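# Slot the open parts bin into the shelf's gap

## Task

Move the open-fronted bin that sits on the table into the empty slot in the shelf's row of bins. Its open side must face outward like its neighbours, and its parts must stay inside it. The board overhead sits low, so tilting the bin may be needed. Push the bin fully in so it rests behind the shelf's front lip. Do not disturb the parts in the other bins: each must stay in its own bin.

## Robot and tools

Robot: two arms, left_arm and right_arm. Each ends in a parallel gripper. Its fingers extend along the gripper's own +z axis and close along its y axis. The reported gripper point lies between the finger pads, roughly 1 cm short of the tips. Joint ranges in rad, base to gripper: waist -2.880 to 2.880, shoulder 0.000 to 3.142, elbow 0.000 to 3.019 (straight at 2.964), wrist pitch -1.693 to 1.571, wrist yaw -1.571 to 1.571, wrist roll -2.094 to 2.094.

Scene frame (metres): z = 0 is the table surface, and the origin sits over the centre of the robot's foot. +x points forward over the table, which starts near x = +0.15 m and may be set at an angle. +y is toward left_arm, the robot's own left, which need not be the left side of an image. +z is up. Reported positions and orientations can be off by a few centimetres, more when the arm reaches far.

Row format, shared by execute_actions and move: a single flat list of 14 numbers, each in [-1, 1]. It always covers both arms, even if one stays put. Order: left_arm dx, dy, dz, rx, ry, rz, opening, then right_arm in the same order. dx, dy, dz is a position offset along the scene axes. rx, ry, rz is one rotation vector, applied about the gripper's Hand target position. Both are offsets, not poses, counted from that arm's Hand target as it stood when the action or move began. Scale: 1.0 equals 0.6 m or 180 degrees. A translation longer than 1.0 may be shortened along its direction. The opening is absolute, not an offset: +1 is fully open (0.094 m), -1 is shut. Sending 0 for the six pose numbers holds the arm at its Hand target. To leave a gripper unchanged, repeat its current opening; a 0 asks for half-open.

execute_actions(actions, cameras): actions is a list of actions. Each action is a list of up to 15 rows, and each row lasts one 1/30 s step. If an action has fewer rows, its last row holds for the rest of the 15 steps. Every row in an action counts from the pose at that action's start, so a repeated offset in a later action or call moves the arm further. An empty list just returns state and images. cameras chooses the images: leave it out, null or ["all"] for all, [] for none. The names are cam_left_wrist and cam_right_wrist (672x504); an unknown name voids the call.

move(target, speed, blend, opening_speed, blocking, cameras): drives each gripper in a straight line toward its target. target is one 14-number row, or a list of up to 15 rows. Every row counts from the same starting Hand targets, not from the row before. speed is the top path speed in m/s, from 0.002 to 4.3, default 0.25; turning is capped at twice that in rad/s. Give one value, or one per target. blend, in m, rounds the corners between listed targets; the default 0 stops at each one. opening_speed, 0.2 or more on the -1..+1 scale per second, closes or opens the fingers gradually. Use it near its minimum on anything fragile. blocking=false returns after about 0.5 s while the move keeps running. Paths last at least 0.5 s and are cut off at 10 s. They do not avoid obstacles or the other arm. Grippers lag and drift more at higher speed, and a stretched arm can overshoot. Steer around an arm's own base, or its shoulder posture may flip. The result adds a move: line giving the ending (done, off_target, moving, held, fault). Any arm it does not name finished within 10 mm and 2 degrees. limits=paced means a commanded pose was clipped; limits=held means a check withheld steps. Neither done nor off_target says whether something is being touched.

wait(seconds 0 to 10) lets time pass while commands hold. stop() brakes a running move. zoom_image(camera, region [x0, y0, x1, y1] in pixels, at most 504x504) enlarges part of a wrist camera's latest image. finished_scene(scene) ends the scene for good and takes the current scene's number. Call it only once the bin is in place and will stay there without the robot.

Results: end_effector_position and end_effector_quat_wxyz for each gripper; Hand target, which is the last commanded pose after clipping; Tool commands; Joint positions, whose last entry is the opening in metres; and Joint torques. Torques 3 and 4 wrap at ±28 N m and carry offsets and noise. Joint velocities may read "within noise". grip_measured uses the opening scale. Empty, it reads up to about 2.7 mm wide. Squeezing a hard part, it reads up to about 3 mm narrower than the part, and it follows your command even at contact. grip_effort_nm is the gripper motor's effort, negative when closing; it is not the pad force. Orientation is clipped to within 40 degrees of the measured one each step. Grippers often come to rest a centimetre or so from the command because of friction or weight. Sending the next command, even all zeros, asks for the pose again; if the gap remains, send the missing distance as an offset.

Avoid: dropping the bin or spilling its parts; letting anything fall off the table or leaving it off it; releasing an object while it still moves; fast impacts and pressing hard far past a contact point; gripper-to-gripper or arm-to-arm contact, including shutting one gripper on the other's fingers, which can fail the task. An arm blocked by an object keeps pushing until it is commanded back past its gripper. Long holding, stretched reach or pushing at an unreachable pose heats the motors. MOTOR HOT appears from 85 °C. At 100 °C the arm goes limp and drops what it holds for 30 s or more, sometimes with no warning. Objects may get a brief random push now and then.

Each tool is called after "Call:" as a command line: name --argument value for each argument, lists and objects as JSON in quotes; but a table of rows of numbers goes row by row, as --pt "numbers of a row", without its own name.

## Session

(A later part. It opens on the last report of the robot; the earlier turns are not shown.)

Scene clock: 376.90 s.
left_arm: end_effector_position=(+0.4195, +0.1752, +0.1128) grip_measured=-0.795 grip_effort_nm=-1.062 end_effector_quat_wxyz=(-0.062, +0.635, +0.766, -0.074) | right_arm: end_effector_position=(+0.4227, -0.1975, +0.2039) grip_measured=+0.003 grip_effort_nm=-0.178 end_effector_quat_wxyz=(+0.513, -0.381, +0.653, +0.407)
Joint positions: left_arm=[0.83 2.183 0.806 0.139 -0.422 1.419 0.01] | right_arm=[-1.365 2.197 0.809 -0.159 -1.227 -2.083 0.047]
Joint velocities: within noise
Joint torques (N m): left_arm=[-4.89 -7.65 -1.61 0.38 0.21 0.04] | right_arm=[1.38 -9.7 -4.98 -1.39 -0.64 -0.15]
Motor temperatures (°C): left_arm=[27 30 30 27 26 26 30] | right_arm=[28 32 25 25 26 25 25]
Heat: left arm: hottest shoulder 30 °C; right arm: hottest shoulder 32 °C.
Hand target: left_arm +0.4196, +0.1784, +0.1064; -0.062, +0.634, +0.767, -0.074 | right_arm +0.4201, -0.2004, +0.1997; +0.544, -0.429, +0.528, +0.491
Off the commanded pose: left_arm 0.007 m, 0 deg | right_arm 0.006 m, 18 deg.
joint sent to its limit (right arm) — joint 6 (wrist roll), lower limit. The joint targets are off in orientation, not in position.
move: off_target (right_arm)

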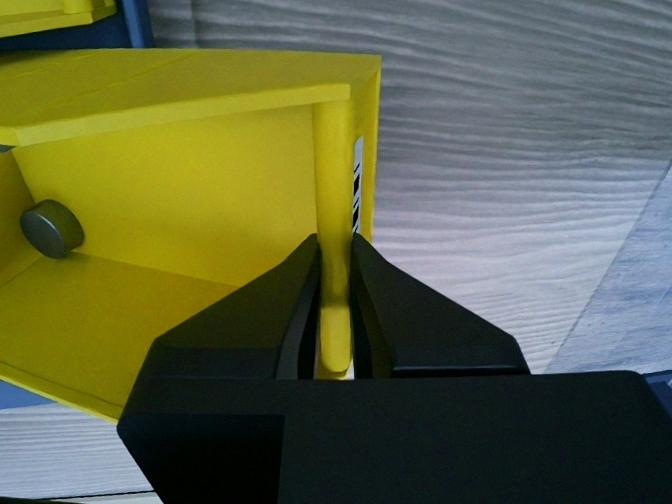

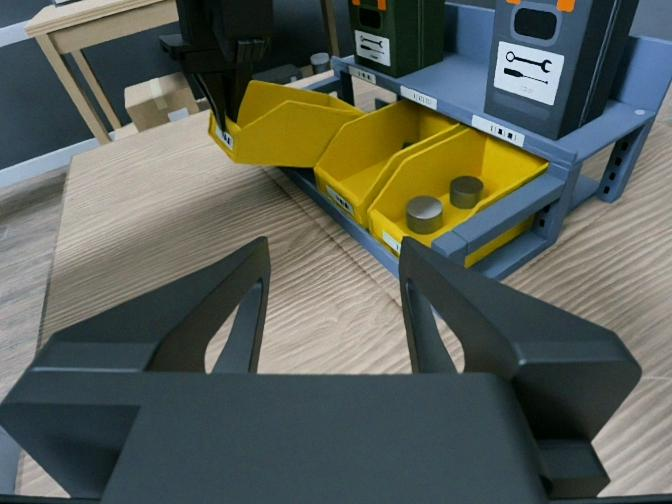

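Call:
zoom_image --camera "cam_right_wrist" --region '[190, 60, 390, 220]'

Call:
zoom_image --camera "cam_left_wrist" --region '[0, 0, 400, 420]'

Scaled by 2.520 from the camera's 672x504 image, which has a finer 960x720 frame.

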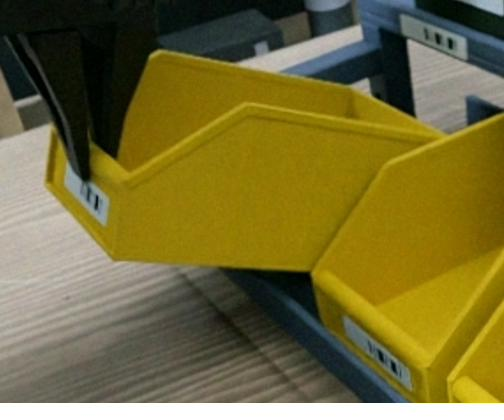

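Scaled by 1.200 from the camera's 672x504 image, which has a finer 960x720 frame.

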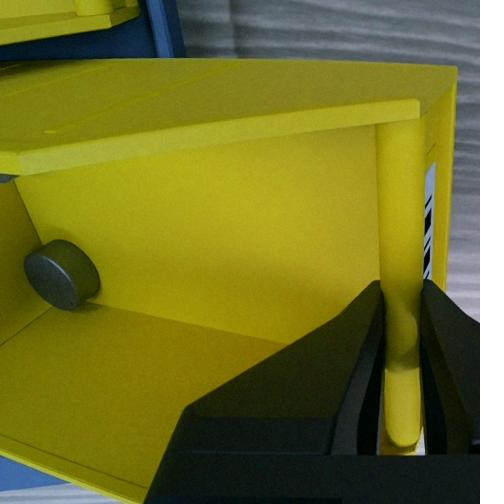

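Call:
move --target '[0.0, 0.0, 0.033, 0.0177, -0.0928, 0, -0.88, 0, 0, 0, 0, 0, 0, 0]' --speed 0.1

Scene clock: 412.60 s.
left_arm: end_effector_position=(+0.4316, +0.1850, +0.1187) grip_measured=-0.795 grip_effort_nm=-1.067 end_effector_quat_wxyz=(+0.032, +0.627, +0.777, +0.044) | right_arm: end_effector_position=(+0.4227, -0.1975, +0.2040) grip_measured=+0.003 grip_effort_nm=-0.183 end_effector_quat_wxyz=(+0.513, -0.381, +0.653, +0.407)
Joint positions: left_arm=[0.83 2.242 0.669 0.667 -0.454 1.534 0.01] | right_arm=[-1.365 2.197 0.809 -0.159 -1.228 -2.083 0.047]
Joint velocities: within noise
Joint torques (N m): left_arm=[-7.41 -7.36 -5.03 1.29 -0.19 -0.01] | right_arm=[1.32 -9.64 -5.01 -1.39 -0.64 -0.15]
Motor temperatures (°C): left_arm=[26 30 30 27 26 26 30] | right_arm=[28 32 25 25 26 25 25]
Heat: left arm: hottest shoulder 30 °C; right arm: hottest shoulder 32 °C.
Hand target: left_arm +0.4195, +0.1784, +0.1262; +0.033, +0.636, +0.770, +0.040 | right_arm +0.4201, -0.2004, +0.1997; +0.544, -0.429, +0.528, +0.491
Off the commanded pose: left_arm 0.016 m, 1 deg | right_arm 0.006 m, 18 deg.
joint sent to its limit (right arm) — joint 6 (wrist roll), lower limit. The joint targets are off in orientation, not in position.
move: off_target (left_arm, right_arm)

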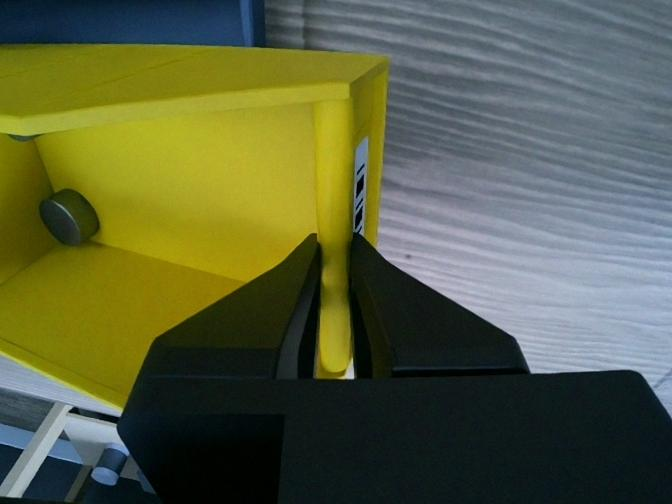

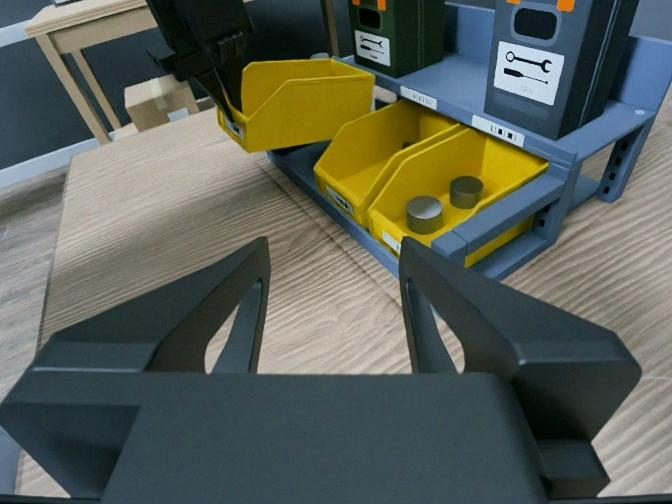

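Call:
move --target '[-0.015, -0.022, 0.0, 0.0088, -0.0464, 0, -0.88, 0, 0, 0, 0, 0, 0, 0]' --speed 0.1

Scene clock: 419.30 s.
left_arm: end_effector_position=(+0.4222, +0.1745, +0.1151) grip_measured=-0.796 grip_effort_nm=-1.062 end_effector_quat_wxyz=(+0.076, +0.618, +0.775, +0.102) | right_arm: end_effector_position=(+0.4227, -0.1975, +0.2040) grip_measured=+0.003 grip_effort_nm=-0.178 end_effector_quat_wxyz=(+0.513, -0.381, +0.653, +0.407)
Joint positions: left_arm=[0.806 2.381 0.639 0.992 -0.479 1.577 0.01] | right_arm=[-1.365 2.197 0.809 -0.159 -1.228 -2.083 0.047]
Joint velocities: within noise
Joint torques (N m): left_arm=[-8.29 -6.71 -5.93 1.69 -0.09 0] | right_arm=[1.38 -9.7 -4.98 -1.36 -0.64 -0.14]
Motor temperatures (°C): left_arm=[26 30 30 27 26 26 30] | right_arm=[28 32 26 25 26 25 25]
Heat: left arm: hottest shoulder 30 °C; right arm: hottest shoulder 32 °C.
Hand target: left_arm +0.4106, +0.1652, +0.1262; +0.080, +0.632, +0.765, +0.097 | right_arm +0.4201, -0.2004, +0.1997; +0.544, -0.429, +0.528, +0.491
Off the commanded pose: left_arm 0.019 m, 2 deg | right_arm 0.006 m, 18 deg.
joint sent to its limit (right arm) — joint 6 (wrist roll), lower limit. The joint targets are off in orientation, not in position.
move: off_target (left_arm, right_arm)

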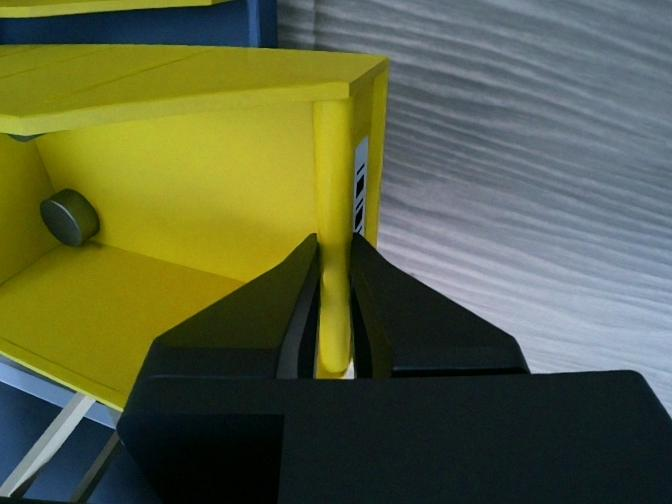

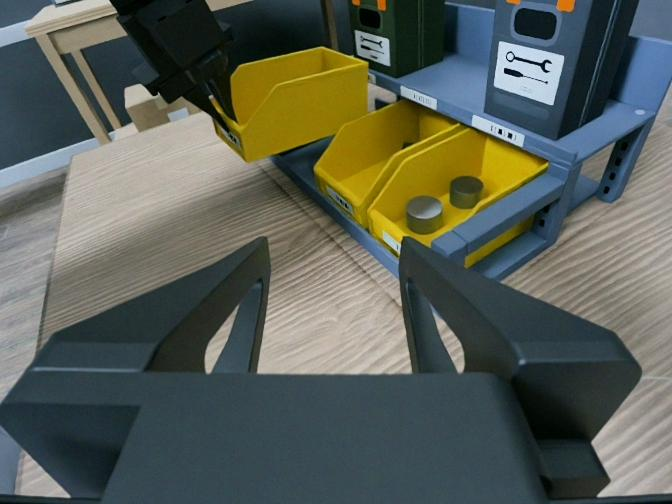

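Call:
move --target '[0.0, 0.0, -0.055, 0, 0, 0, -0.88, 0, 0, 0, 0, 0, 0, 0]' --speed 0.08

Scene clock: 428.27 s.
left_arm: end_effector_position=(+0.4069, +0.1620, +0.0946) grip_measured=-0.796 grip_effort_nm=-1.057 end_effector_quat_wxyz=(+0.075, +0.634, +0.765, +0.090) | right_arm: end_effector_position=(+0.4227, -0.1975, +0.2040) grip_measured=+0.003 grip_effort_nm=-0.188 end_effector_quat_wxyz=(+0.513, -0.381, +0.653, +0.407)
Joint positions: left_arm=[0.811 2.463 0.678 1.012 -0.457 1.606 0.01] | right_arm=[-1.365 2.197 0.809 -0.159 -1.228 -2.083 0.047]
Joint velocities: within noise
Joint torques (N m): left_arm=[-5.07 -6.42 -3.62 1.46 0.28 0.05] | right_arm=[1.38 -9.7 -4.97 -1.36 -0.64 -0.15]
Motor temperatures (°C): left_arm=[27 31 31 27 26 26 31] | right_arm=[28 32 26 25 26 25 25]
Heat: left arm: hottest shoulder 31 °C; right arm: hottest shoulder 32 °C.
Hand target: left_arm +0.4105, +0.1652, +0.0932; +0.080, +0.632, +0.765, +0.097 | right_arm +0.4201, -0.2004, +0.1997; +0.544, -0.429, +0.528, +0.491
Off the commanded pose: left_arm 0.005 m, 1 deg | right_arm 0.006 m, 18 deg.
joint sent to its limit (right arm) — joint 6 (wrist roll), lower limit. The joint targets are off in orientation, not in position.
move: off_target (right_arm)

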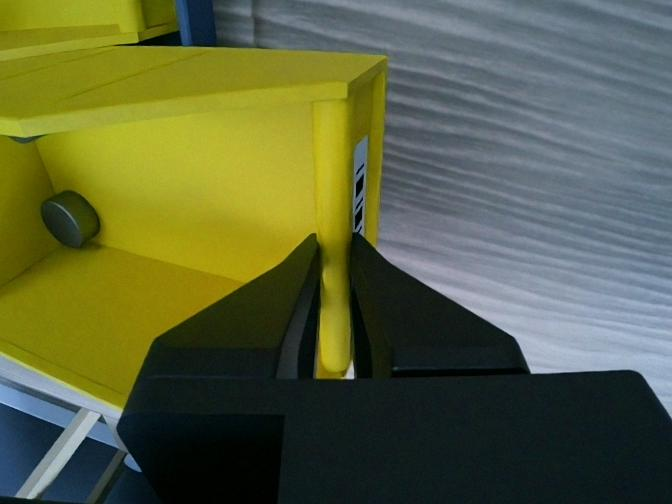

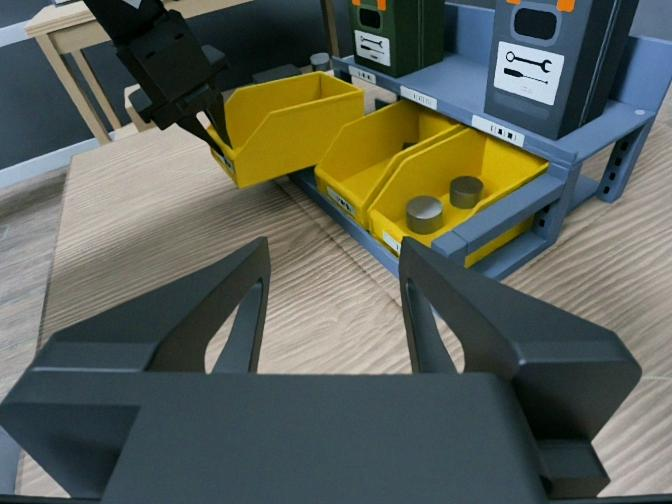

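Call:
move --target '[0.019, 0.016, 0.0, 0, 0, 0, -0.88, 0, 0, 0, 0, 0, 0, 0]' --speed 0.08

Scene clock: 435.80 s.
left_arm: end_effector_position=(+0.4064, +0.1673, +0.0900) grip_measured=-0.796 grip_effort_nm=-1.072 end_effector_quat_wxyz=(+0.073, +0.637, +0.763, +0.087) | right_arm: end_effector_position=(+0.4227, -0.1975, +0.2040) grip_measured=+0.003 grip_effort_nm=-0.188 end_effector_quat_wxyz=(+0.513, -0.381, +0.653, +0.407)
Joint positions: left_arm=[0.833 2.463 0.683 1.006 -0.44 1.627 0.01] | right_arm=[-1.365 2.197 0.809 -0.159 -1.228 -2.083 0.047]
Joint velocities: within noise
Joint torques (N m): left_arm=[-4.89 -9.05 -3.7 0.53 0.25 0.04] | right_arm=[1.38 -9.7 -5 -1.39 -0.64 -0.14]
Motor temperatures (°C): left_arm=[26 30 31 27 26 26 31] | right_arm=[28 32 26 25 26 25 25]
Heat: left arm: hottest elbow 31 °C; right arm: hottest shoulder 32 °C.
Hand target: left_arm +0.4220, +0.1747, +0.0932; +0.080, +0.632, +0.765, +0.097 | right_arm +0.4201, -0.2004, +0.1997; +0.544, -0.429, +0.528, +0.491
Off the commanded pose: left_arm 0.018 m, 2 deg | right_arm 0.006 m, 18 deg.
joint sent to its limit (right arm) — joint 6 (wrist roll), lower limit. The joint targets are off in orientation, not in position.
move: off_target (left_arm, right_arm)

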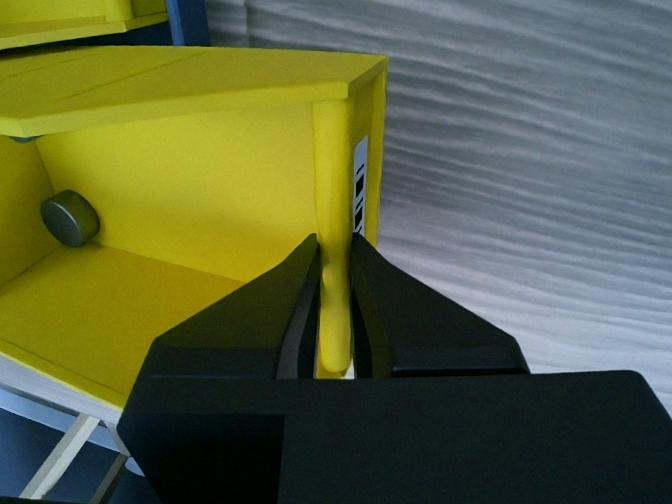

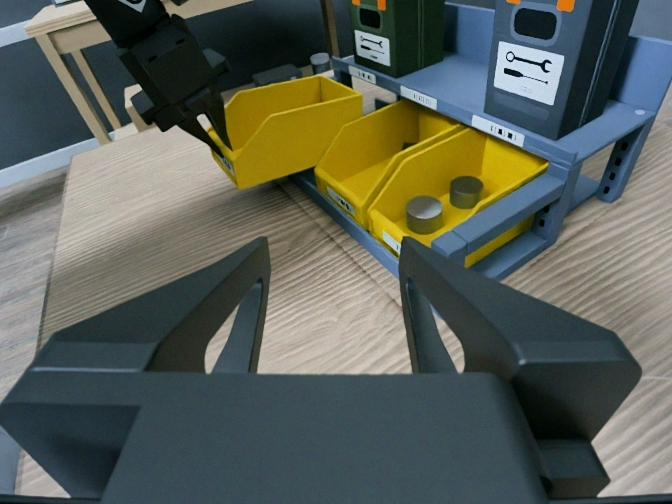

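Call:
move --target '[0.022, 0.005, -0.01, 0, 0, 0, -0.88, 0, 0, 0, 0, 0, 0, 0]' --speed 0.08

Scene clock: 440.47 s.
left_arm: end_effector_position=(+0.4206, +0.1698, +0.0839) grip_measured=-0.796 grip_effort_nm=-1.067 end_effector_quat_wxyz=(+0.073, +0.637, +0.763, +0.087) | right_arm: end_effector_position=(+0.4227, -0.1975, +0.2040) grip_measured=+0.003 grip_effort_nm=-0.188 end_effector_quat_wxyz=(+0.513, -0.381, +0.653, +0.407)
Joint positions: left_arm=[0.842 2.445 0.713 0.963 -0.433 1.635 0.01] | right_arm=[-1.365 2.197 0.809 -0.159 -1.228 -2.083 0.047]
Joint velocities: within noise
Joint torques (N m): left_arm=[-4.89 -9.17 -3.52 0.59 0.25 0] | right_arm=[1.44 -9.64 -4.98 -1.36 -0.64 -0.14]
Motor temperatures (°C): left_arm=[26 30 31 27 26 26 31] | right_arm=[28 32 26 25 26 25 25]
Heat: left arm: hottest elbow 31 °C; right arm: hottest shoulder 32 °C.
Hand target: left_arm +0.4352, +0.1777, +0.0872; +0.080, +0.632, +0.765, +0.097 | right_arm +0.4201, -0.2004, +0.1997; +0.544, -0.429, +0.528, +0.491
Off the commanded pose: left_arm 0.017 m, 2 deg | right_arm 0.006 m, 18 deg.
joint sent to its limit (right arm) — joint 6 (wrist roll), lower limit. The joint targets are off in orientation, not in position.
move: off_target (left_arm, right_arm)

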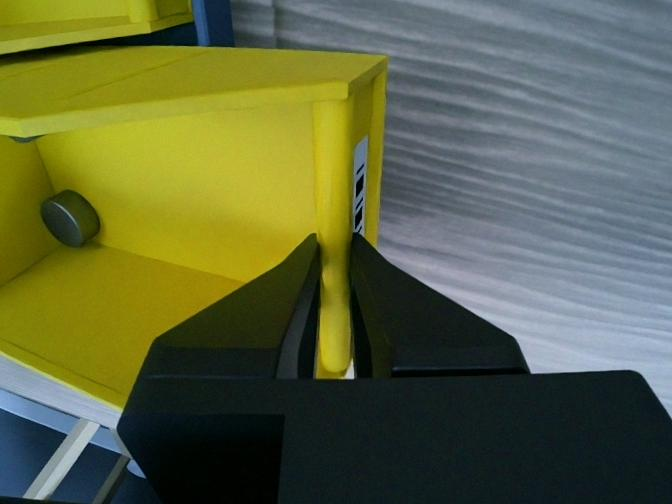

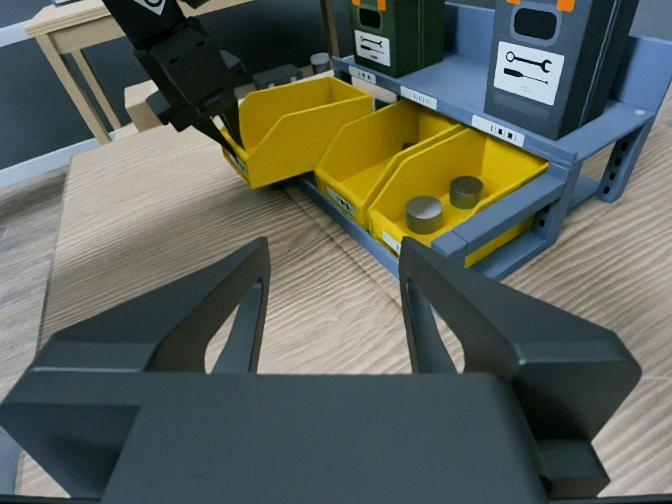

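Call:
zoom_image --camera "cam_right_wrist" --region '[190, 60, 390, 220]'

Call:
zoom_image --camera "cam_left_wrist" --region '[0, 0, 300, 100]'

Scaled by 2.520 from the camera's 672x504 image, which has a finer 960x720 frame.

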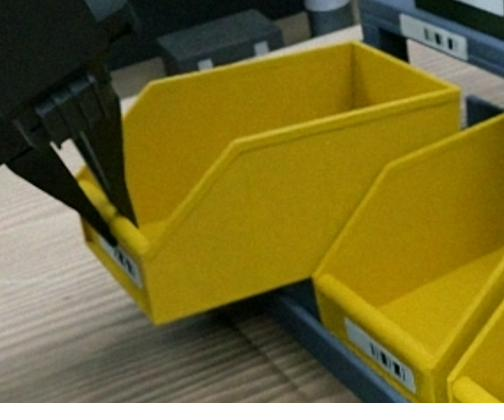

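Scaled by 1.680 from the camera's 672x504 image, which has a finer 960x720 frame.

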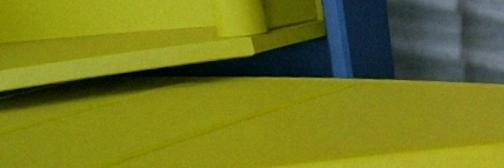

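Call:
zoom_image --camera "cam_left_wrist" --region '[0, 320, 160, 504]'

Scaled by 2.739 from the camera's 672x504 image, which has a finer 960x720 frame.

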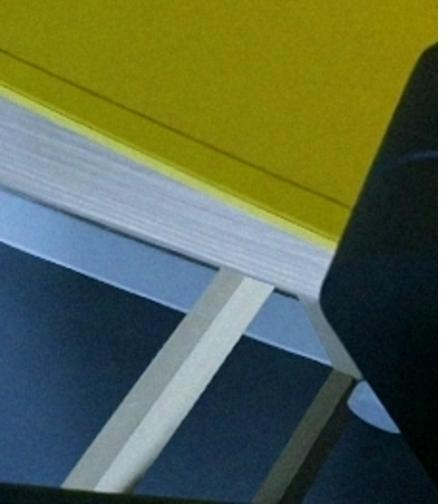

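Call:
move --target '[0.0015, -0.012, -0.022, 0, 0, 0, -0.88, 0, 0, 0, 0, 0, 0, 0]' --speed 0.08

Scene clock: 471.27 s.
left_arm: end_effector_position=(+0.4381, +0.1688, +0.0767) grip_measured=-0.796 grip_effort_nm=-1.067 end_effector_quat_wxyz=(+0.082, +0.631, +0.765, +0.098) | right_arm: end_effector_position=(+0.4227, -0.1975, +0.2040) grip_measured=+0.003 grip_effort_nm=-0.183 end_effector_quat_wxyz=(+0.513, -0.381, +0.653, +0.407)
Joint positions: left_arm=[0.842 2.449 0.752 0.96 -0.433 1.635 0.01] | right_arm=[-1.365 2.197 0.809 -0.159 -1.228 -2.083 0.047]
Joint velocities: within noise
Joint torques (N m): left_arm=[-5.36 -6.95 -3.26 0.66 0.17 -0.02] | right_arm=[1.38 -9.76 -4.98 -1.39 -0.64 -0.14]
Motor temperatures (°C): left_arm=[26 30 31 27 26 26 31] | right_arm=[28 32 26 25 26 25 25]
Heat: left arm: hottest elbow 31 °C; right arm: hottest shoulder 32 °C.
Hand target: left_arm +0.4360, +0.1705, +0.0740; +0.080, +0.632, +0.765, +0.097 | right_arm +0.4201, -0.2004, +0.1997; +0.544, -0.429, +0.528, +0.491
Off the commanded pose: left_arm 0.004 m, 0 deg | right_arm 0.006 m, 18 deg.
joint sent to its limit (right arm) — joint 6 (wrist roll), lower limit. The joint targets are off in orientation, not in position.
move: off_target (right_arm)

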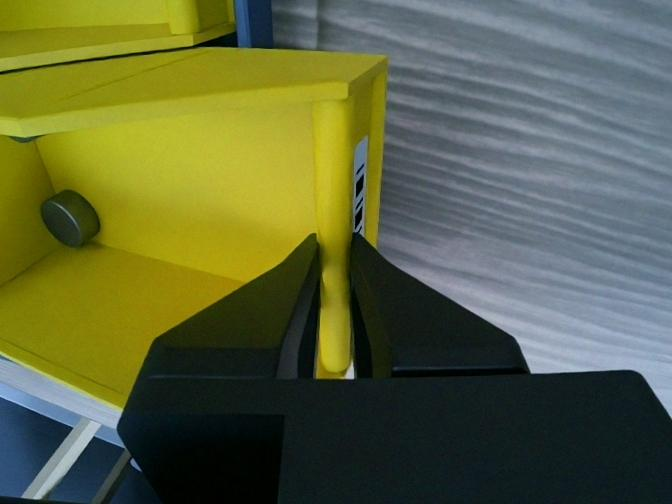

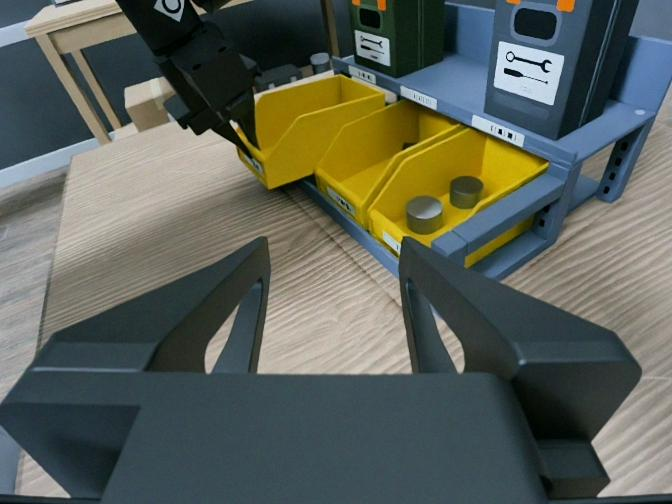

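Call:
move --target '[0.04, 0.0076, -0.015, 0, 0, 0, -0.88, 0, 0, 0, 0, 0, 0, 0]' --speed 0.06

Scene clock: 481.97 s.
left_arm: end_effector_position=(+0.4482, +0.1691, +0.0634) grip_measured=-0.796 grip_effort_nm=-1.062 end_effector_quat_wxyz=(+0.075, +0.633, +0.765, +0.091) | right_arm: end_effector_position=(+0.4227, -0.1975, +0.2040) grip_measured=+0.003 grip_effort_nm=-0.193 end_effector_quat_wxyz=(+0.513, -0.381, +0.653, +0.407)
Joint positions: left_arm=[0.853 2.449 0.801 0.891 -0.428 1.637 0.01] | right_arm=[-1.365 2.197 0.809 -0.159 -1.228 -2.083 0.047]
Joint velocities: within noise
Joint torques (N m): left_arm=[-5.42 -9.17 -2.92 0.36 0.32 0.05] | right_arm=[1.38 -9.64 -4.98 -1.39 -0.64 -0.14]
Motor temperatures (°C): left_arm=[26 30 31 27 26 26 31] | right_arm=[28 32 26 25 26 25 25]
Heat: left arm: hottest elbow 31 °C; right arm: hottest shoulder 32 °C.
Hand target: left_arm +0.4601, +0.1750, +0.0650; +0.080, +0.632, +0.765, +0.097 | right_arm +0.4201, -0.2004, +0.1997; +0.544, -0.429, +0.528, +0.491
Off the commanded pose: left_arm 0.013 m, 1 deg | right_arm 0.006 m, 18 deg.
joint sent to its limit (right arm) — joint 6 (wrist roll), lower limit. The joint targets are off in orientation, not in position.
move: off_target (left_arm, right_arm)

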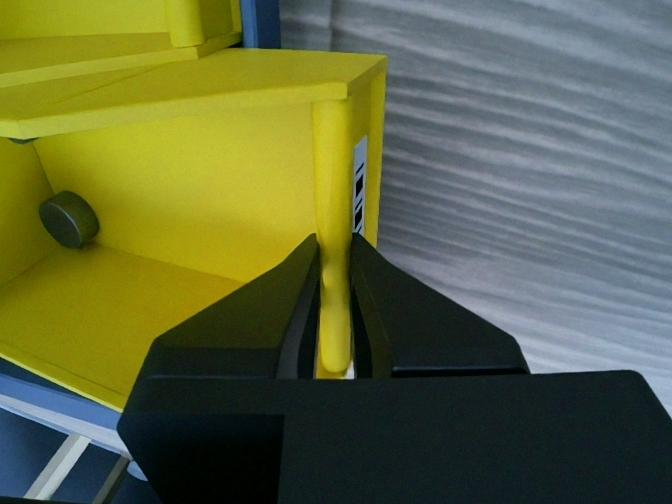

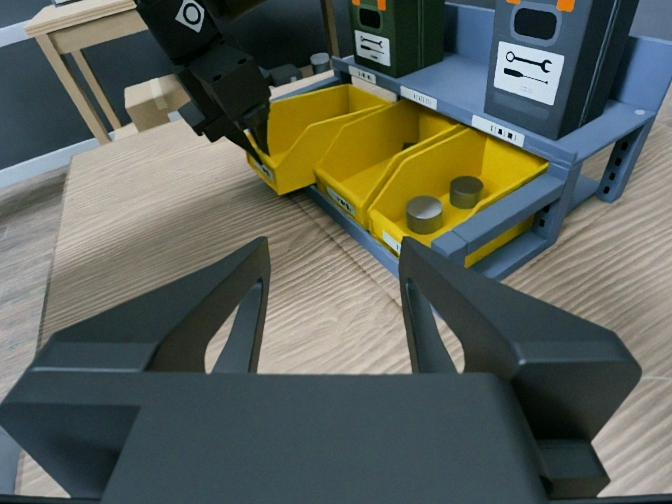

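Call:
zoom_image --camera "cam_right_wrist" --region '[220, 70, 400, 220]'

Scaled by 2.800 from the camera's 672x504 image, which has a finer 960x720 frame.

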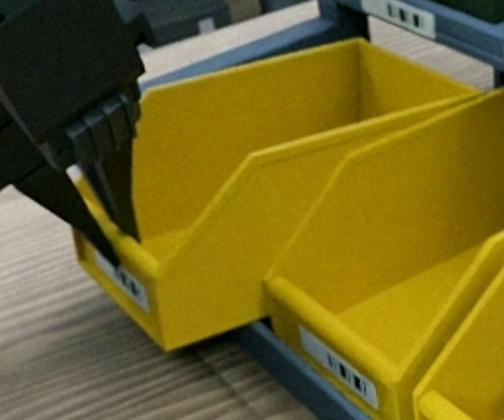

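Call:
move --target '[0.041, 0.0078, 0.0, 0, 0, 0, -0.88, 0, 0, 0, 0, 0, 0, 0]' --speed 0.06

Scene clock: 493.43 s.
left_arm: end_effector_position=(+0.4688, +0.1713, +0.0608) grip_measured=-0.796 grip_effort_nm=-1.082 end_effector_quat_wxyz=(+0.073, +0.635, +0.764, +0.088) | right_arm: end_effector_position=(+0.4227, -0.1975, +0.2040) grip_measured=+0.003 grip_effort_nm=-0.193 end_effector_quat_wxyz=(+0.513, -0.381, +0.653, +0.407)
Joint positions: left_arm=[0.854 2.415 0.837 0.814 -0.426 1.639 0.01] | right_arm=[-1.365 2.197 0.809 -0.159 -1.228 -2.083 0.047]
Joint velocities: within noise
Joint torques (N m): left_arm=[-5.54 -10.29 -2.52 0.44 0.3 0.05] | right_arm=[1.44 -9.64 -5 -1.39 -0.64 -0.15]
Motor temperatures (°C): left_arm=[26 30 31 27 26 26 31] | right_arm=[27 31 26 25 26 25 25]
Heat: left arm: hottest elbow 31 °C; right arm: hottest shoulder 31 °C.
Hand target: left_arm +0.4848, +0.1798, +0.0650; +0.080, +0.632, +0.765, +0.097 | right_arm +0.4201, -0.2004, +0.1997; +0.544, -0.429, +0.528, +0.491
Off the commanded pose: left_arm 0.018 m, 1 deg | right_arm 0.006 m, 18 deg.
joint sent to its limit (right arm) — joint 6 (wrist roll), lower limit. The joint targets are off in orientation, not in position.
move: off_target (left_arm, right_arm)

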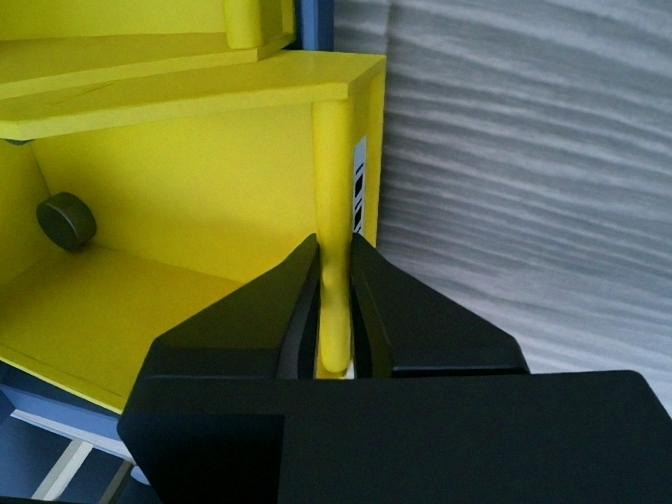

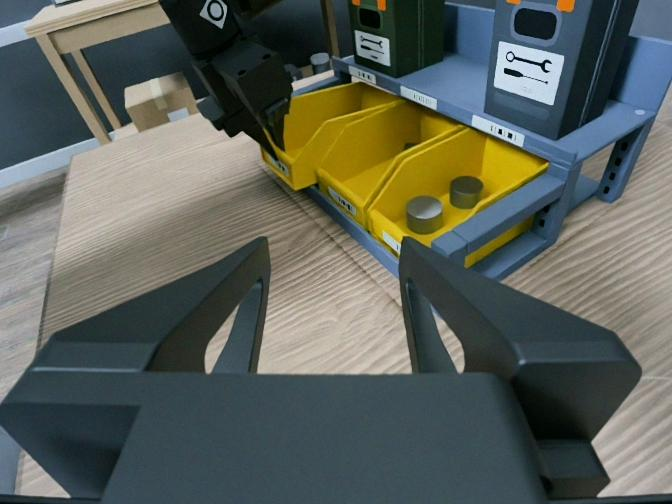

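Call:
move --target '[0.044, 0.007, 0.008, 0, 0, 0, -0.88, 0, 0, 0, 0, 0, 0, 0]' --speed 0.06

Scene clock: 502.20 s.
left_arm: end_effector_position=(+0.4941, +0.1762, +0.0634) grip_measured=-0.796 grip_effort_nm=-1.067 end_effector_quat_wxyz=(+0.072, +0.635, +0.764, +0.086) | right_arm: end_effector_position=(+0.4227, -0.1975, +0.2040) grip_measured=+0.003 grip_effort_nm=-0.183 end_effector_quat_wxyz=(+0.513, -0.381, +0.653, +0.407)
Joint positions: left_arm=[0.854 2.367 0.871 0.728 -0.426 1.639 0.01] | right_arm=[-1.365 2.197 0.809 -0.159 -1.228 -2.083 0.047]
Joint velocities: within noise
Joint torques (N m): left_arm=[-6.12 -10.99 -2.22 0.47 0.16 0.01] | right_arm=[1.44 -9.64 -4.98 -1.39 -0.64 -0.15]
Motor temperatures (°C): left_arm=[26 31 31 27 26 26 32] | right_arm=[27 31 26 25 26 25 25]
Heat: left arm: hottest gripper 32 °C; right arm: hottest shoulder 31 °C.
Hand target: left_arm +0.5111, +0.1839, +0.0698; +0.080, +0.632, +0.765, +0.097 | right_arm +0.4201, -0.2004, +0.1997; +0.544, -0.429, +0.528, +0.491
Off the commanded pose: left_arm 0.020 m, 2 deg | right_arm 0.006 m, 18 deg.
joint sent to its limit (right arm) — joint 6 (wrist roll), lower limit. The joint targets are off in orientation, not in position.
move: off_target (left_arm, right_arm)

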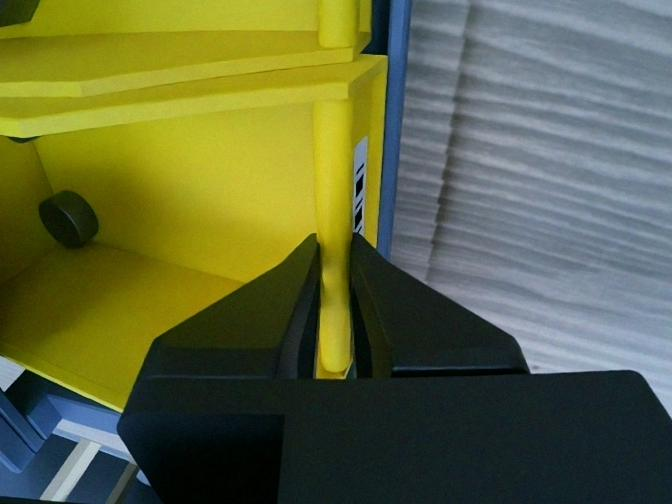

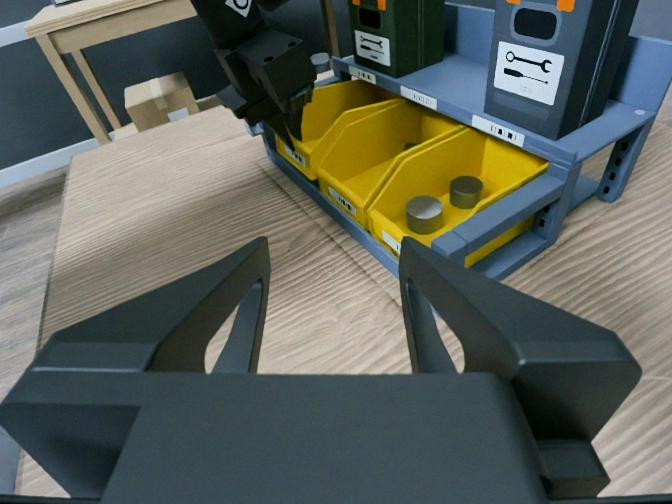

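Call:
zoom_image --camera "cam_right_wrist" --region '[240, 70, 420, 220]'

Call:
zoom_image --camera "cam_left_wrist" --region '[250, 0, 450, 150]'

Scaled by 2.800 from the camera's 672x504 image, which has a finer 960x720 frame.

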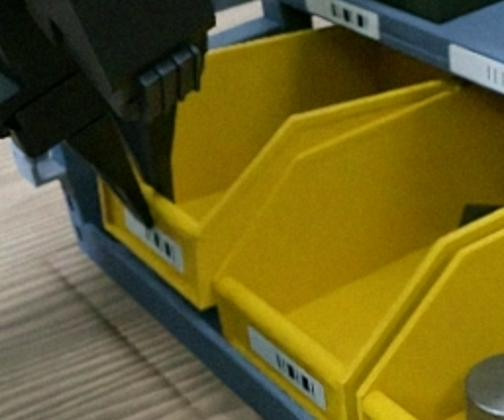

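Scaled by 2.520 from the camera's 672x504 image, which has a finer 960x720 frame.

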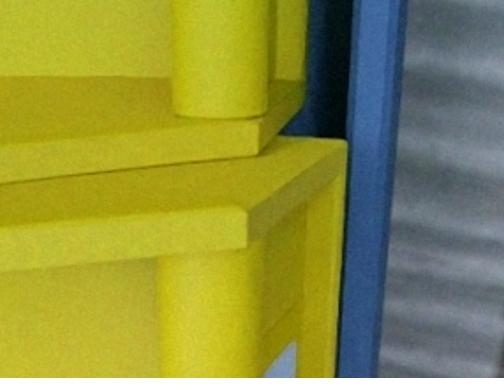

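Call:
move --pt "0.014 0.001 0.0 0 0 0 -0.88 0 0 0 0 0 0 0" --pt "0.014 0.001 -0.03 0 0 0 -0.88 0 0 0 0 0 0 0" --speed 0.05

Scene clock: 513.83 s.
left_arm: end_effector_position=(+0.5092, +0.1783, +0.0556) grip_measured=-0.796 grip_effort_nm=-1.062 end_effector_quat_wxyz=(+0.076, +0.635, +0.763, +0.089) | right_arm: end_effector_position=(+0.4227, -0.1975, +0.2040) grip_measured=+0.003 grip_effort_nm=-0.183 end_effector_quat_wxyz=(+0.513, -0.381, +0.653, +0.407)
Joint positions: left_arm=[0.862 2.37 0.911 0.702 -0.417 1.649 0.01] | right_arm=[-1.365 2.197 0.809 -0.159 -1.228 -2.083 0.047]
Joint velocities: within noise
Joint torques (N m): left_arm=[-5.54 -8.88 -1.01 0.85 0.28 0.02] | right_arm=[1.44 -9.7 -5 -1.39 -0.64 -0.14]
Motor temperatures (°C): left_arm=[26 32 30 27 26 26 32] | right_arm=[27 31 26 25 26 25 25]
Heat: left arm: hottest shoulder 32 °C; right arm: hottest shoulder 31 °C.
Hand target: left_arm +0.5196, +0.1846, +0.0518; +0.080, +0.632, +0.765, +0.097 | right_arm +0.4201, -0.2004, +0.1997; +0.544, -0.429, +0.528, +0.491
Off the commanded pose: left_arm 0.013 m, 1 deg | right_arm 0.006 m, 18 deg.
joint sent to its limit (right arm) — joint 6 (wrist roll), lower limit. The joint targets are off in orientation, not in position.
move: off_target (left_arm, right_arm)

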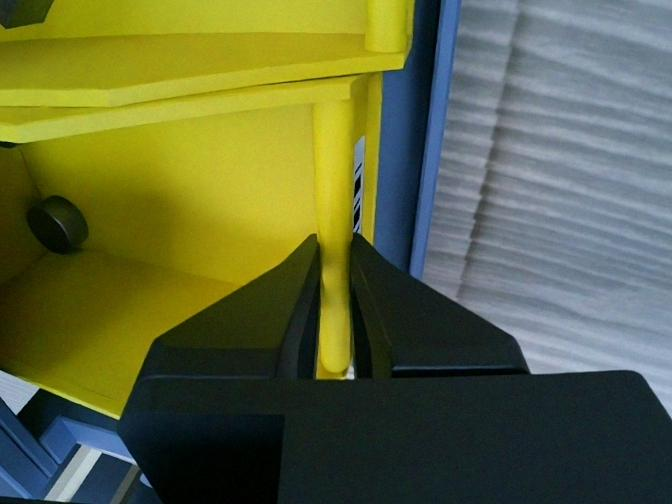

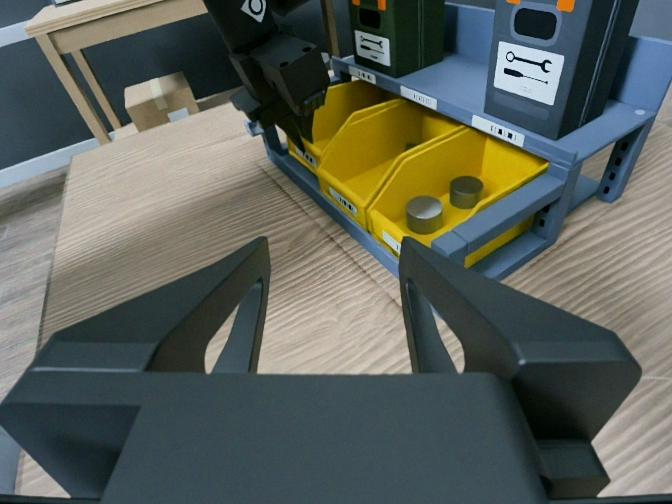

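Call:
move --target '[-0.005, 0.0, -0.035, 0, 0, 0, -0.88, 0, 0, 0, 0, 0, 0, 0]' --speed 0.05

Scene clock: 519.13 s.
left_arm: end_effector_position=(+0.5085, +0.1776, +0.0405) grip_measured=-0.796 grip_effort_nm=-1.072 end_effector_quat_wxyz=(+0.075, +0.636, +0.763, +0.088) | right_arm: end_effector_position=(+0.4227, -0.1975, +0.2040) grip_measured=+0.003 grip_effort_nm=-0.193 end_effector_quat_wxyz=(+0.513, -0.381, +0.653, +0.407)
Joint positions: left_arm=[0.876 2.407 0.946 0.705 -0.406 1.659 0.01] | right_arm=[-1.365 2.197 0.809 -0.159 -1.228 -2.083 0.047]
Joint velocities: within noise
Joint torques (N m): left_arm=[-5.01 -7.82 -0.47 1.33 0.42 0.07] | right_arm=[1.38 -9.64 -4.98 -1.37 -0.64 -0.15]
Motor temperatures (°C): left_arm=[26 31 30 27 26 26 32] | right_arm=[27 31 26 25 26 25 25]
Heat: left arm: hottest gripper 32 °C; right arm: hottest shoulder 31 °C.
Hand target: left_arm +0.5167, +0.1846, +0.0309; +0.080, +0.632, +0.765, +0.097 | right_arm +0.4201, -0.2004, +0.1997; +0.544, -0.429, +0.528, +0.491
Off the commanded pose: left_arm 0.014 m, 1 deg | right_arm 0.006 m, 18 deg.
joint sent to its limit (right arm) — joint 6 (wrist roll), lower limit. The joint targets are off in orientation, not in position.
move: off_target (left_arm, right_arm)

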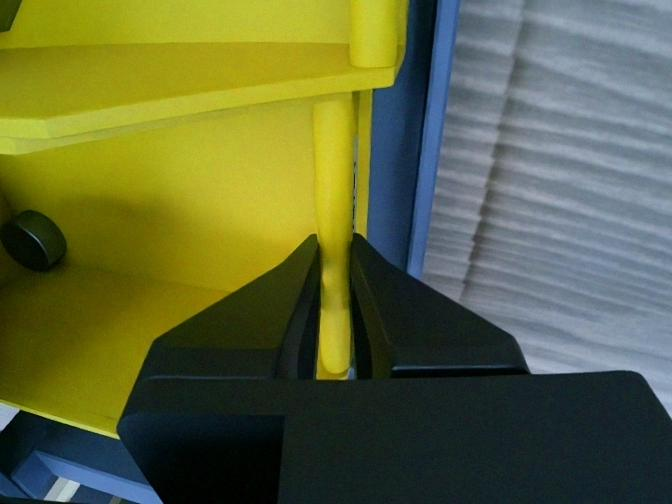

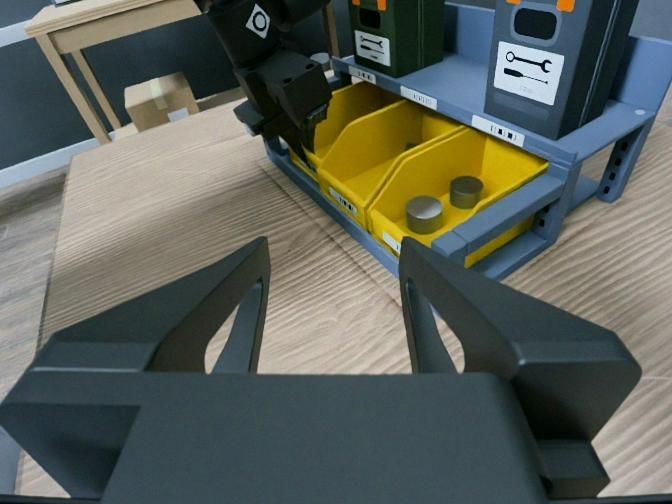

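Call:
zoom_image --camera "cam_left_wrist" --region '[0, 0, 480, 300]'

Call:
zoom_image --camera "cam_right_wrist" --region '[240, 70, 420, 220]'

Scaled by 1.050 from the camera's 672x504 image, which has a finer 960x720 frame.

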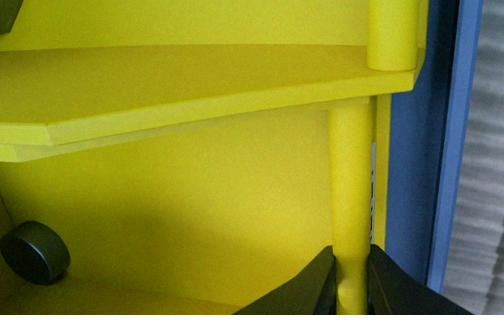

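Scaled by 2.800 from the camera's 672x504 image, which has a finer 960x720 frame.

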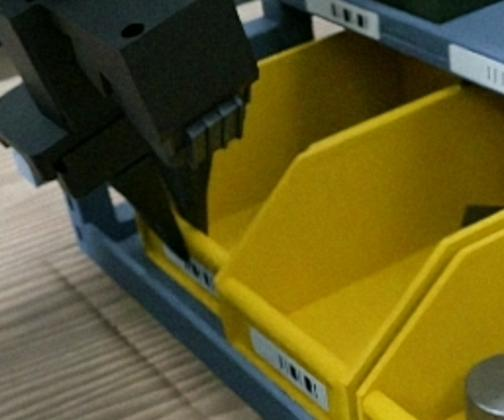

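Call:
move --target '[0.0, 0.0, -0.008, 0, 0, 0, -0.88, 0, 0, 0, 0, 0, 0, 0]' --speed 0.05 --cameras '["cam_left_wrist"]'

Scene clock: 528.43 s.
left_arm: end_effector_position=(+0.5108, +0.1777, +0.0398) grip_measured=-0.796 grip_effort_nm=-1.067 end_effector_quat_wxyz=(+0.077, +0.636, +0.763, +0.090) | right_arm: end_effector_position=(+0.4227, -0.1975, +0.2040) grip_measured=+0.003 grip_effort_nm=-0.183 end_effector_quat_wxyz=(+0.513, -0.381, +0.653, +0.407)
Joint positions: left_arm=[0.876 2.408 0.95 0.709 -0.406 1.662 0.01] | right_arm=[-1.365 2.197 0.809 -0.159 -1.228 -2.083 0.047]
Joint velocities: within noise
Joint torques (N m): left_arm=[-4.6 -7.12 -0.01 1.16 0.55 0.06] | right_arm=[1.32 -9.7 -4.98 -1.39 -0.64 -0.14]
Motor temperatures (°C): left_arm=[26 31 30 27 27 26 32] | right_arm=[27 31 26 25 27 25 25]
Heat: left arm: hottest gripper 32 °C; right arm: hottest shoulder 31 °C.
Hand target: left_arm +0.5165, +0.1845, +0.0261; +0.080, +0.632, +0.765, +0.097 | right_arm +0.4201, -0.2004, +0.1997; +0.544, -0.429, +0.528, +0.491
Off the commanded pose: left_arm 0.016 m, 1 deg | right_arm 0.006 m, 18 deg.
joint sent to its limit (right arm) — joint 6 (wrist roll), lower limit. The joint targets are off in orientation, not in position.
move: off_target (left_arm, right_arm)
Images, in order (width x height): cam_left_wrist 672x504.

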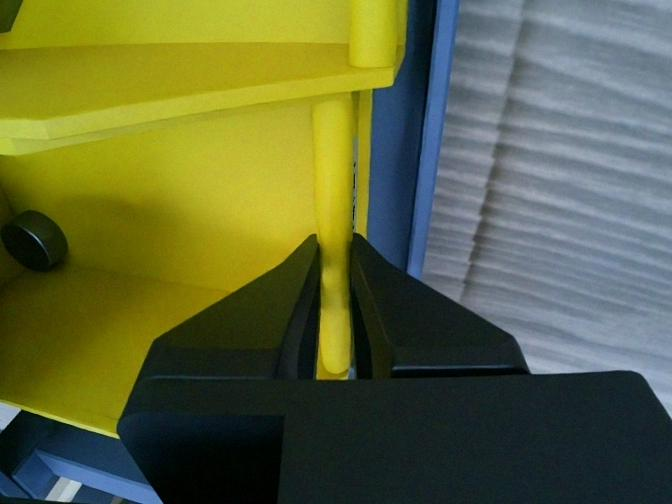

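Call:
move --target '[-0.005, -0.006, 0.012, 0, 0, 0, -0.88, 0, 0, 0, 0, 0, 0, 0]' --speed 0.03 --cameras '[]'

Call:
move --target '[0, 0, 0, 0, 0, 0, -0.45, 0, 0, 0, 0, 0, 0, 0]' --speed 0.03 --opening_speed 0.3

Scene clock: 553.47 s.
left_arm: end_effector_position=(+0.5084, +0.1776, +0.0403) grip_measured=-0.796 grip_effort_nm=-1.077 end_effector_quat_wxyz=(+0.076, +0.636, +0.762, +0.089) | right_arm: end_effector_position=(+0.4227, -0.1975, +0.2040) grip_measured=+0.003 grip_effort_nm=-0.193 end_effector_quat_wxyz=(+0.513, -0.381, +0.653, +0.407)
Joint positions: left_arm=[0.876 2.409 0.946 0.712 -0.407 1.662 0.01] | right_arm=[-1.365 2.197 0.809 -0.159 -1.228 -2.083 0.047]
Joint velocities: within noise
Joint torques (N m): left_arm=[-5.77 -7.71 -0.94 1.42 0.2 -0.02] | right_arm=[1.44 -9.7 -4.98 -1.39 -0.64 -0.14]
Motor temperatures (°C): left_arm=[26 31 30 27 27 26 32] | right_arm=[27 31 26 25 27 25 25]
Heat: left arm: hottest gripper 32 °C; right arm: hottest shoulder 31 °C.
Hand target: left_arm +0.5135, +0.1809, +0.0332; +0.080, +0.632, +0.765, +0.097 | right_arm +0.4201, -0.2004, +0.1997; +0.544, -0.429, +0.528, +0.491
Off the commanded pose: left_arm 0.009 m, 1 deg | right_arm 0.006 m, 18 deg.
joint sent to its limit (right arm) — joint 6 (wrist roll), lower limit. The joint targets are off in orientation, not in position.
move: off_target (right_arm)
No camera images: "cameras" was empty.

Scene clock: 559.17 s.
left_arm: end_effector_position=(+0.5149, +0.1774, +0.0376) grip_measured=-0.452 grip_effort_nm=0.061 end_effector_quat_wxyz=(+0.080, +0.634, +0.764, +0.094) | right_arm: end_effector_position=(+0.4227, -0.1975, +0.2040) grip_measured=+0.003 grip_effort_nm=-0.183 end_effector_quat_wxyz=(+0.513, -0.381, +0.653, +0.407)
Joint positions: left_arm=[0.876 2.415 0.961 0.718 -0.406 1.662 0.026] | right_arm=[-1.365 2.197 0.809 -0.159 -1.228 -2.083 0.047]
Joint velocities: within noise
Joint torques (N m): left_arm=[-5.83 -8.29 -1.88 1.16 0.2 -0.02] | right_arm=[1.38 -9.7 -5 -1.4 -0.64 -0.14]
Motor temperatures (°C): left_arm=[26 31 30 27 27 26 31] | right_arm=[27 31 26 25 27 25 25]
Heat: left arm: hottest shoulder 31 °C; right arm: hottest shoulder 31 °C.
Hand target: left_arm +0.5136, +0.1809, +0.0332; +0.080, +0.632, +0.765, +0.097 | right_arm +0.4201, -0.2004, +0.1997; +0.544, -0.429, +0.528, +0.491
Off the commanded pose: left_arm 0.006 m, 0 deg | right_arm 0.006 m, 18 deg.
joint sent to its limit (right arm) — joint 6 (wrist roll), lower limit. The joint targets are off in orientation, not in position.
move: off_target (right_arm)

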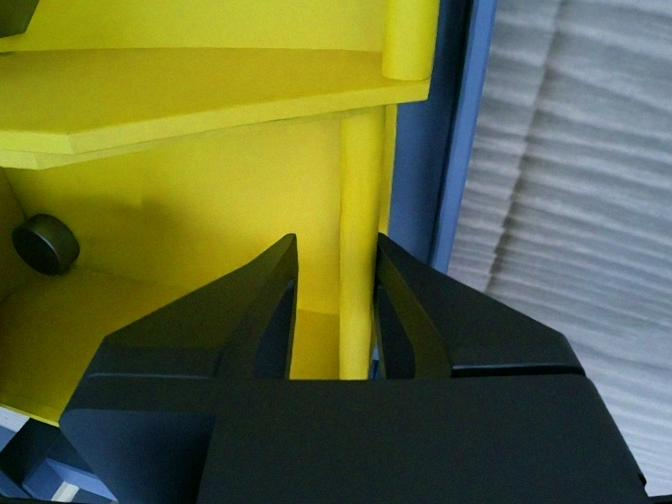

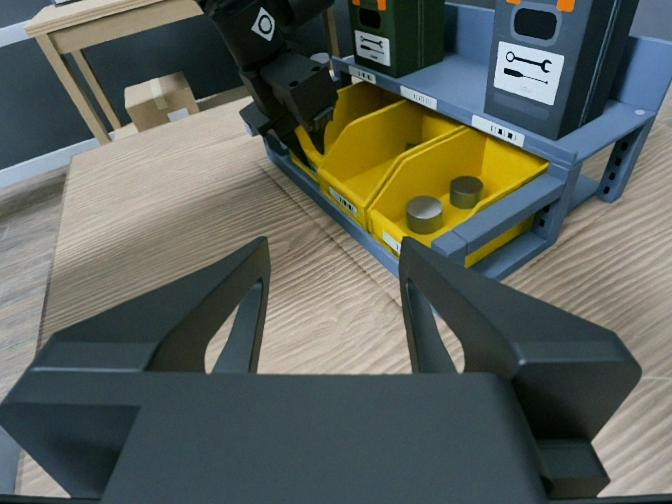

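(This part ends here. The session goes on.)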